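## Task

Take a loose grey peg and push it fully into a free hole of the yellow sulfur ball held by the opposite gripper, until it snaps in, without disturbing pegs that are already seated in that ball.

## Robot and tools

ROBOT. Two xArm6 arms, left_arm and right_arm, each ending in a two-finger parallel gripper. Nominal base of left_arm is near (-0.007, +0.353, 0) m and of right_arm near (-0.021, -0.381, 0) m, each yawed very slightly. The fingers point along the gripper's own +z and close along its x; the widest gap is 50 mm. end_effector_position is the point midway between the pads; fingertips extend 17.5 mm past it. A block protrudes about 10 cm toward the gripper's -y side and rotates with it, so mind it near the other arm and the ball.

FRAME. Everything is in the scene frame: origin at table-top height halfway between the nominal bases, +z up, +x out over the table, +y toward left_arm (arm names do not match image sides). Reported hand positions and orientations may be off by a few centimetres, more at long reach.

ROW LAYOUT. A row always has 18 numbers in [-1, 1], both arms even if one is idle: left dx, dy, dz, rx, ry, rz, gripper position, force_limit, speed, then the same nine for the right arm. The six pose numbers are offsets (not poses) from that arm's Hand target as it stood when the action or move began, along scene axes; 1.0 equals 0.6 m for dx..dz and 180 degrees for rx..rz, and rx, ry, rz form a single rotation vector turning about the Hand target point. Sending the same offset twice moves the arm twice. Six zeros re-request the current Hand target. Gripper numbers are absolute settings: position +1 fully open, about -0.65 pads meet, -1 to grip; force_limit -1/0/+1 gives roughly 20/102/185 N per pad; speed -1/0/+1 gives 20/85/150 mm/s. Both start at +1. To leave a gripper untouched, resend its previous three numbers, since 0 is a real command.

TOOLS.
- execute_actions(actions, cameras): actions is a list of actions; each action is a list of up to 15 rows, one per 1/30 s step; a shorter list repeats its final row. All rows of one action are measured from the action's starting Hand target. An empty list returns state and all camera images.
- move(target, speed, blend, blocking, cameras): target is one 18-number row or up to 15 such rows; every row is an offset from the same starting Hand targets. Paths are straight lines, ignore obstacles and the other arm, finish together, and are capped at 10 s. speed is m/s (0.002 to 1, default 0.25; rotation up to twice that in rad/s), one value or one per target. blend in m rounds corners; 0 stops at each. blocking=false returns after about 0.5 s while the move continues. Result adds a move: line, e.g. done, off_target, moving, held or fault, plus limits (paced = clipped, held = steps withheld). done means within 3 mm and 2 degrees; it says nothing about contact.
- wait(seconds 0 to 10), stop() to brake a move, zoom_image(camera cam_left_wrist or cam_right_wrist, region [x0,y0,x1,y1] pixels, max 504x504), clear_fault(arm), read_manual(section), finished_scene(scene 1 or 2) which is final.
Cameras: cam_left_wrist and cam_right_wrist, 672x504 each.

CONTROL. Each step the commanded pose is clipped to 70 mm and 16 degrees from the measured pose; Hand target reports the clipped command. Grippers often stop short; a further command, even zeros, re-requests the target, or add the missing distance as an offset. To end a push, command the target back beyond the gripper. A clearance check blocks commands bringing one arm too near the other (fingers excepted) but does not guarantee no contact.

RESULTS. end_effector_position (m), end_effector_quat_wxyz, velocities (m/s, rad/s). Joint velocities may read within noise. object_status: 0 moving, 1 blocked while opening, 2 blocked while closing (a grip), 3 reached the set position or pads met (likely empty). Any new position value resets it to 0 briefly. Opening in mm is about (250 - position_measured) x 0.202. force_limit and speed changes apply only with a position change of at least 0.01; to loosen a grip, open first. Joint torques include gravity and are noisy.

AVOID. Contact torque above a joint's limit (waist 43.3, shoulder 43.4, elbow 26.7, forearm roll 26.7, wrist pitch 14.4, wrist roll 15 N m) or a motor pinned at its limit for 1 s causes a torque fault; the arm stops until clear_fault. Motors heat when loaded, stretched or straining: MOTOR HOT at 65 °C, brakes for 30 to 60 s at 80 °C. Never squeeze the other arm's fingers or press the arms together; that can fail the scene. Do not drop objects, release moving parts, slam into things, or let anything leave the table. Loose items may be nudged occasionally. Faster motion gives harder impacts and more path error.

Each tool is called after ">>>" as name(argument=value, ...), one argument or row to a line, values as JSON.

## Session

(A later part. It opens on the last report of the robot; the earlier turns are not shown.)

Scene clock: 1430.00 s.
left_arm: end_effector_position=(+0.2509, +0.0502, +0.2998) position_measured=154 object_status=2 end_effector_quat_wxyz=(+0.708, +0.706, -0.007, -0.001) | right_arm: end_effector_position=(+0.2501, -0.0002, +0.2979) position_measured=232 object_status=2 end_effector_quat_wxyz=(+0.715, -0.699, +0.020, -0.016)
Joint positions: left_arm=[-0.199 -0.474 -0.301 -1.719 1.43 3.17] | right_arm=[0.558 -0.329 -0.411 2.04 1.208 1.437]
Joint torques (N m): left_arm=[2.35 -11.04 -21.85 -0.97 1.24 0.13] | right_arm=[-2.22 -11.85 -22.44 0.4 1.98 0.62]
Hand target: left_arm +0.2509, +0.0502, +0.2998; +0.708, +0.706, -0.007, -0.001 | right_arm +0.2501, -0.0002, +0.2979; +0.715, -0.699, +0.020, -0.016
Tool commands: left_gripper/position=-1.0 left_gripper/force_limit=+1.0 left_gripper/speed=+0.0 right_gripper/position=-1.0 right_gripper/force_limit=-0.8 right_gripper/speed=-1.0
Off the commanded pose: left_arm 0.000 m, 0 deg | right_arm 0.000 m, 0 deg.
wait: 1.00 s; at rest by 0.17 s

>>> move(
  target=[0,0,0,0,0,0,-1,1,0,0,0,0,0,0,0,0,-0.5,-0.5],
  speed=0.05,
)

>>> move(
  target=[
    [0,0,0,0,0,0,-1,1,0,0,-0.035,0,0,0,0,0,-0.5,-0.5],
    [0,0,0,0,0,0,-1,1,0,0,-0.035,0,0,0,0,-1,-0.5,0],
    [0,0,0,0,0,0,-1,1,0,0,-0.012,0,0,0,0,-1,-0.5,0],
  ],
  speed=[0.06,0.06,0.03],
)

>>> move(
  target=[0,0,0,0,0,0,-1,1,0,0,0.003,0,0,0,0,-1,-0.5,0],
  speed=0.004,
)

>>> move(
  target=[0,0,0,0,0,0,-1,1,0,0,0.00067,0,0,0,0,-1,-0.5,0],
  speed=0.003,
)

>>> move(
  target=[0,0,0,0,0,0,-1,1,0,0,0.00067,0,0,0,0,-1,-0.5,0],
  speed=0.003,
)

>>> move(
  target=[0,0,0,0,0,0,-1,1,0,0,0.004,0,0,0,0,-1,-0.5,0],
  speed=0.004,
)

>>> move(
  target=[0,0,0,0,0,0,-1,1,0,0,0.0015,0,0,0,0,-1,-0.5,0],
  speed=0.004,
)

Scene clock: 1459.50 s.
left_arm: end_effector_position=(+0.2509, +0.0502, +0.2997) position_measured=154 object_status=2 end_effector_quat_wxyz=(+0.708, +0.706, -0.007, -0.001) | right_arm: end_effector_position=(+0.2501, -0.0002, +0.2979) position_measured=152 object_status=3 end_effector_quat_wxyz=(+0.715, -0.699, +0.020, -0.016)
Joint positions: left_arm=[-0.199 -0.474 -0.301 -1.719 1.43 3.17] | right_arm=[0.558 -0.329 -0.411 2.04 1.208 1.437]
Joint torques (N m): left_arm=[0.79 -11.19 -21.73 -0.98 2.26 0.1] | right_arm=[-0.93 -11.43 -24.09 0.44 1.98 0.64]
Hand target: left_arm +0.2509, +0.0502, +0.2998; +0.708, +0.706, -0.007, -0.001 | right_arm +0.2501, -0.0002, +0.2979; +0.715, -0.699, +0.020, -0.016
Off the commanded pose: left_arm 0.000 m, 0 deg | right_arm 0.000 m, 0 deg.
move: done

Scene clock: 1461.63 s.
left_arm: end_effector_position=(+0.2509, +0.0502, +0.2998) position_measured=154 object_status=2 end_effector_quat_wxyz=(+0.708, +0.706, -0.007, -0.001) | right_arm: end_effector_position=(+0.2501, -0.0075, +0.2979) position_measured=252 object_status=3 end_effector_quat_wxyz=(+0.715, -0.699, +0.020, -0.016)
Joint positions: left_arm=[-0.199 -0.474 -0.301 -1.719 1.43 3.17] | right_arm=[0.533 -0.344 -0.397 2.019 1.222 1.446]
Joint torques (N m): left_arm=[-0.43 -11.08 -21.9 -0.97 2.46 0.16] | right_arm=[2.09 -9.65 -24.63 1.51 1.37 -0.67]
Hand target: left_arm +0.2509, +0.0502, +0.2998; +0.708, +0.706, -0.007, -0.001 | right_arm +0.2501, -0.0074, +0.2979; +0.715, -0.699, +0.020, -0.016
Off the commanded pose: left_arm 0.000 m, 0 deg | right_arm 0.000 m, 0 deg.
move: done

Scene clock: 1462.33 s.
left_arm: end_effector_position=(+0.2509, +0.0502, +0.2998) position_measured=154 object_status=2 end_effector_quat_wxyz=(+0.708, +0.706, -0.007, -0.001) | right_arm: end_effector_position=(+0.2501, -0.0057, +0.2979) position_measured=252 object_status=3 end_effector_quat_wxyz=(+0.715, -0.699, +0.020, -0.016)
Joint positions: left_arm=[-0.199 -0.474 -0.301 -1.719 1.43 3.17] | right_arm=[0.54 -0.34 -0.4 2.025 1.218 1.444]
Joint torques (N m): left_arm=[-0.61 -11.16 -21.98 -1.12 2.52 0.11] | right_arm=[4.13 -9.47 -26.21 1.27 1.75 -0.75]
Hand target: left_arm +0.2509, +0.0502, +0.2998; +0.708, +0.706, -0.007, -0.001 | right_arm +0.2501, -0.0056, +0.2979; +0.715, -0.699, +0.020, -0.016
Off the commanded pose: left_arm 0.000 m, 0 deg | right_arm 0.000 m, 0 deg.
move: done

Scene clock: 1463.03 s.
left_arm: end_effector_position=(+0.2509, +0.0502, +0.2998) position_measured=154 object_status=2 end_effector_quat_wxyz=(+0.708, +0.706, -0.007, -0.001) | right_arm: end_effector_position=(+0.2501, -0.0052, +0.2979) position_measured=252 object_status=3 end_effector_quat_wxyz=(+0.715, -0.699, +0.020, -0.016)
Joint positions: left_arm=[-0.199 -0.474 -0.301 -1.719 1.43 3.17] | right_arm=[0.541 -0.339 -0.401 2.026 1.217 1.443]
Joint torques (N m): left_arm=[-1.56 -11.15 -22.36 -1.05 2.5 0.14] | right_arm=[4.78 -9.62 -26.38 1.15 1.96 -0.76]
Hand target: left_arm +0.2509, +0.0502, +0.2998; +0.708, +0.706, -0.007, -0.001 | right_arm +0.2501, -0.0052, +0.2979; +0.715, -0.699, +0.020, -0.016
Off the commanded pose: left_arm 0.000 m, 0 deg | right_arm 0.000 m, 0 deg.
move: done

Scene clock: 1463.73 s.
left_arm: end_effector_position=(+0.2509, +0.0502, +0.2997) position_measured=154 object_status=2 end_effector_quat_wxyz=(+0.708, +0.706, -0.007, -0.001) | right_arm: end_effector_position=(+0.2502, -0.0049, +0.2979) position_measured=252 object_status=3 end_effector_quat_wxyz=(+0.715, -0.699, +0.020, -0.016)
Joint positions: left_arm=[-0.199 -0.474 -0.301 -1.719 1.43 3.17] | right_arm=[0.542 -0.338 -0.402 2.027 1.217 1.443]
Joint torques (N m): left_arm=[-3.84 -11.1 -23.56 -1.06 2.77 0.19] | right_arm=[8.16 -9.35 -27.63 0.82 2.55 -0.75]
Hand target: left_arm +0.2509, +0.0502, +0.2998; +0.708, +0.706, -0.007, -0.001 | right_arm +0.2501, -0.0048, +0.2979; +0.715, -0.699, +0.020, -0.016
Off the commanded pose: left_arm 0.000 m, 0 deg | right_arm 0.000 m, 0 deg.
move: done

Scene clock: 1464.57 s.
left_arm: end_effector_position=(+0.2511, +0.0504, +0.2997) position_measured=154 object_status=2 end_effector_quat_wxyz=(+0.708, +0.707, -0.006, -0.001) | right_arm: end_effector_position=(+0.2505, -0.0027, +0.2978) position_measured=252 object_status=3 end_effector_quat_wxyz=(+0.715, -0.699, +0.021, -0.016)
Joint positions: left_arm=[-0.199 -0.474 -0.301 -1.719 1.429 3.17] | right_arm=[0.549 -0.334 -0.406 2.034 1.212 1.44]
Joint torques (N m): left_arm=[-28.2 -11.29 -29.24 -1.08 10.19 0.24] | right_arm=[28.48 -8.59 -41.56 0.61 6.97 -0.65]
Hand target: left_arm +0.2509, +0.0502, +0.2998; +0.708, +0.706, -0.007, -0.001 | right_arm +0.2501, -0.0024, +0.2979; +0.715, -0.699, +0.020, -0.016
Off the commanded pose: left_arm 0.000 m, 0 deg | right_arm 0.000 m, 0 deg.
move: done

Scene clock: 1465.27 s.
left_arm: end_effector_position=(+0.2513, +0.0506, +0.2997) position_measured=154 object_status=2 end_effector_quat_wxyz=(+0.708, +0.706, -0.006, -0.001) | right_arm: end_effector_position=(+0.2509, -0.0021, +0.2978) position_measured=252 object_status=3 end_effector_quat_wxyz=(+0.715, -0.699, +0.021, -0.017)
Joint positions: left_arm=[-0.198 -0.474 -0.301 -1.719 1.43 3.17] | right_arm=[0.551 -0.332 -0.408 2.037 1.21 1.439]
Joint torques (N m): left_arm=[-35.28 -11.33 -29.58 -0.87 11.6 0.13] | right_arm=[33.76 -8.33 -45.17 0.61 7.63 -0.7]
Hand target: left_arm +0.2509, +0.0502, +0.2998; +0.708, +0.706, -0.007, -0.001 | right_arm +0.2501, -0.0015, +0.2979; +0.715, -0.699, +0.020, -0.016
Off the commanded pose: left_arm 0.001 m, 0 deg | right_arm 0.001 m, 0 deg.
move: done

>>> wait(
  seconds=2,
)

>>> move(
  target=[
    [0,0,0,0,0,0,-1,1,0,0,-0.008,0,0,0,0,-1,-0.5,0],
    [0,0,0,0,0,0,-1,1,0,0,-0.1,0,0,0,0,-1,-0.5,0],
  ],
  speed=[0.01,0.08],
  cameras=["cam_right_wrist"],
)

>>> zoom_image(
  camera="cam_right_wrist",
  region=[300, 180, 390, 270],
)

Scene clock: 1472.00 s.
left_arm: end_effector_position=(+0.2513, +0.0506, +0.2998) position_measured=154 object_status=2 end_effector_quat_wxyz=(+0.708, +0.706, -0.006, -0.001) | right_arm: end_effector_position=(+0.2509, -0.0021, +0.2979) position_measured=252 object_status=3 end_effector_quat_wxyz=(+0.715, -0.699, +0.021, -0.017)
Joint positions: left_arm=[-0.198 -0.474 -0.301 -1.719 1.43 3.17] | right_arm=[0.551 -0.332 -0.408 2.037 1.21 1.439]
Joint torques (N m): left_arm=[-34.89 -11.36 -29.37 -1.01 11.91 0.15] | right_arm=[33.64 -9.19 -45.13 0.64 8.31 -0.65]
Hand target: left_arm +0.2509, +0.0502, +0.2998; +0.708, +0.706, -0.007, -0.001 | right_arm +0.2501, -0.0015, +0.2979; +0.715, -0.699, +0.020, -0.016
Tool commands: left_gripper/position=-1.0 left_gripper/force_limit=+1.0 left_gripper/speed=+0.0 right_gripper/position=-1.0 right_gripper/force_limit=-0.5 right_gripper/speed=+0.0
Off the commanded pose: left_arm 0.001 m, 0 deg | right_arm 0.001 m, 0 deg.
wait: 2.00 s; at rest from the start

Scene clock: 1473.70 s.
left_arm: end_effector_position=(+0.2509, +0.0502, +0.2998) position_measured=154 object_status=2 end_effector_quat_wxyz=(+0.708, +0.706, -0.007, -0.001) | right_arm: end_effector_position=(+0.2501, -0.0615, +0.2979) position_measured=252 object_status=3 end_effector_quat_wxyz=(+0.715, -0.699, +0.020, -0.016)
Joint positions: left_arm=[-0.199 -0.474 -0.301 -1.719 1.43 3.17] | right_arm=[0.324 -0.437 -0.313 1.848 1.351 1.507]
Joint torques (N m): left_arm=[2.38 -11.34 -21.54 -1.61 1.55 0.19] | right_arm=[-1.52 -9.84 -22.64 0.59 2.09 0.69]
Hand target: left_arm +0.2509, +0.0502, +0.2998; +0.708, +0.706, -0.007, -0.001 | right_arm +0.2501, -0.0615, +0.2979; +0.715, -0.699, +0.020, -0.016
Off the commanded pose: left_arm 0.000 m, 0 deg | right_arm 0.000 m, 0 deg.
move: done
Images, in order (width x height): cam_right_wrist 672x504.

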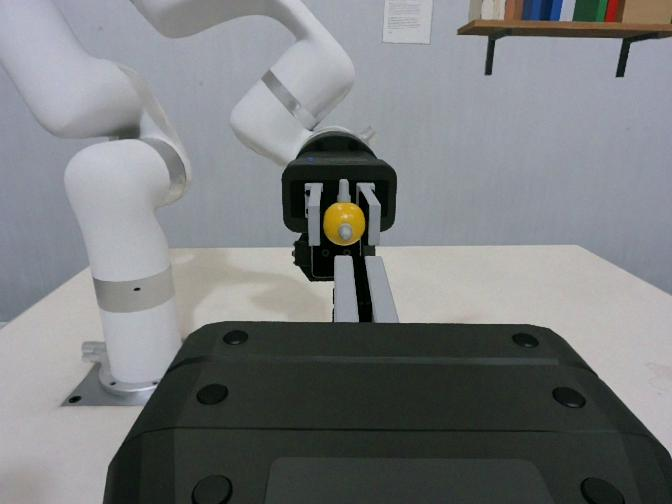

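Scaled by 5.600.

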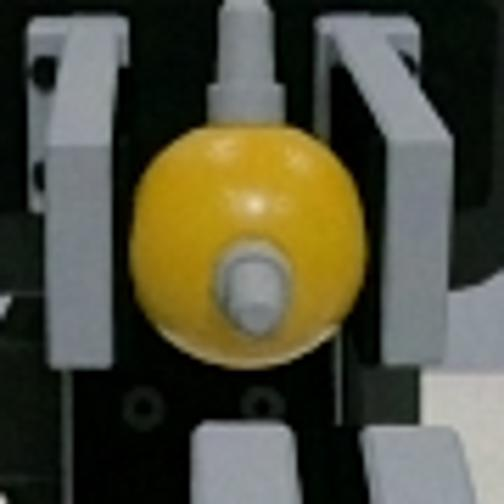

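>>> finished_scene(
  scene=1,
)

The scene is finished: the task was done.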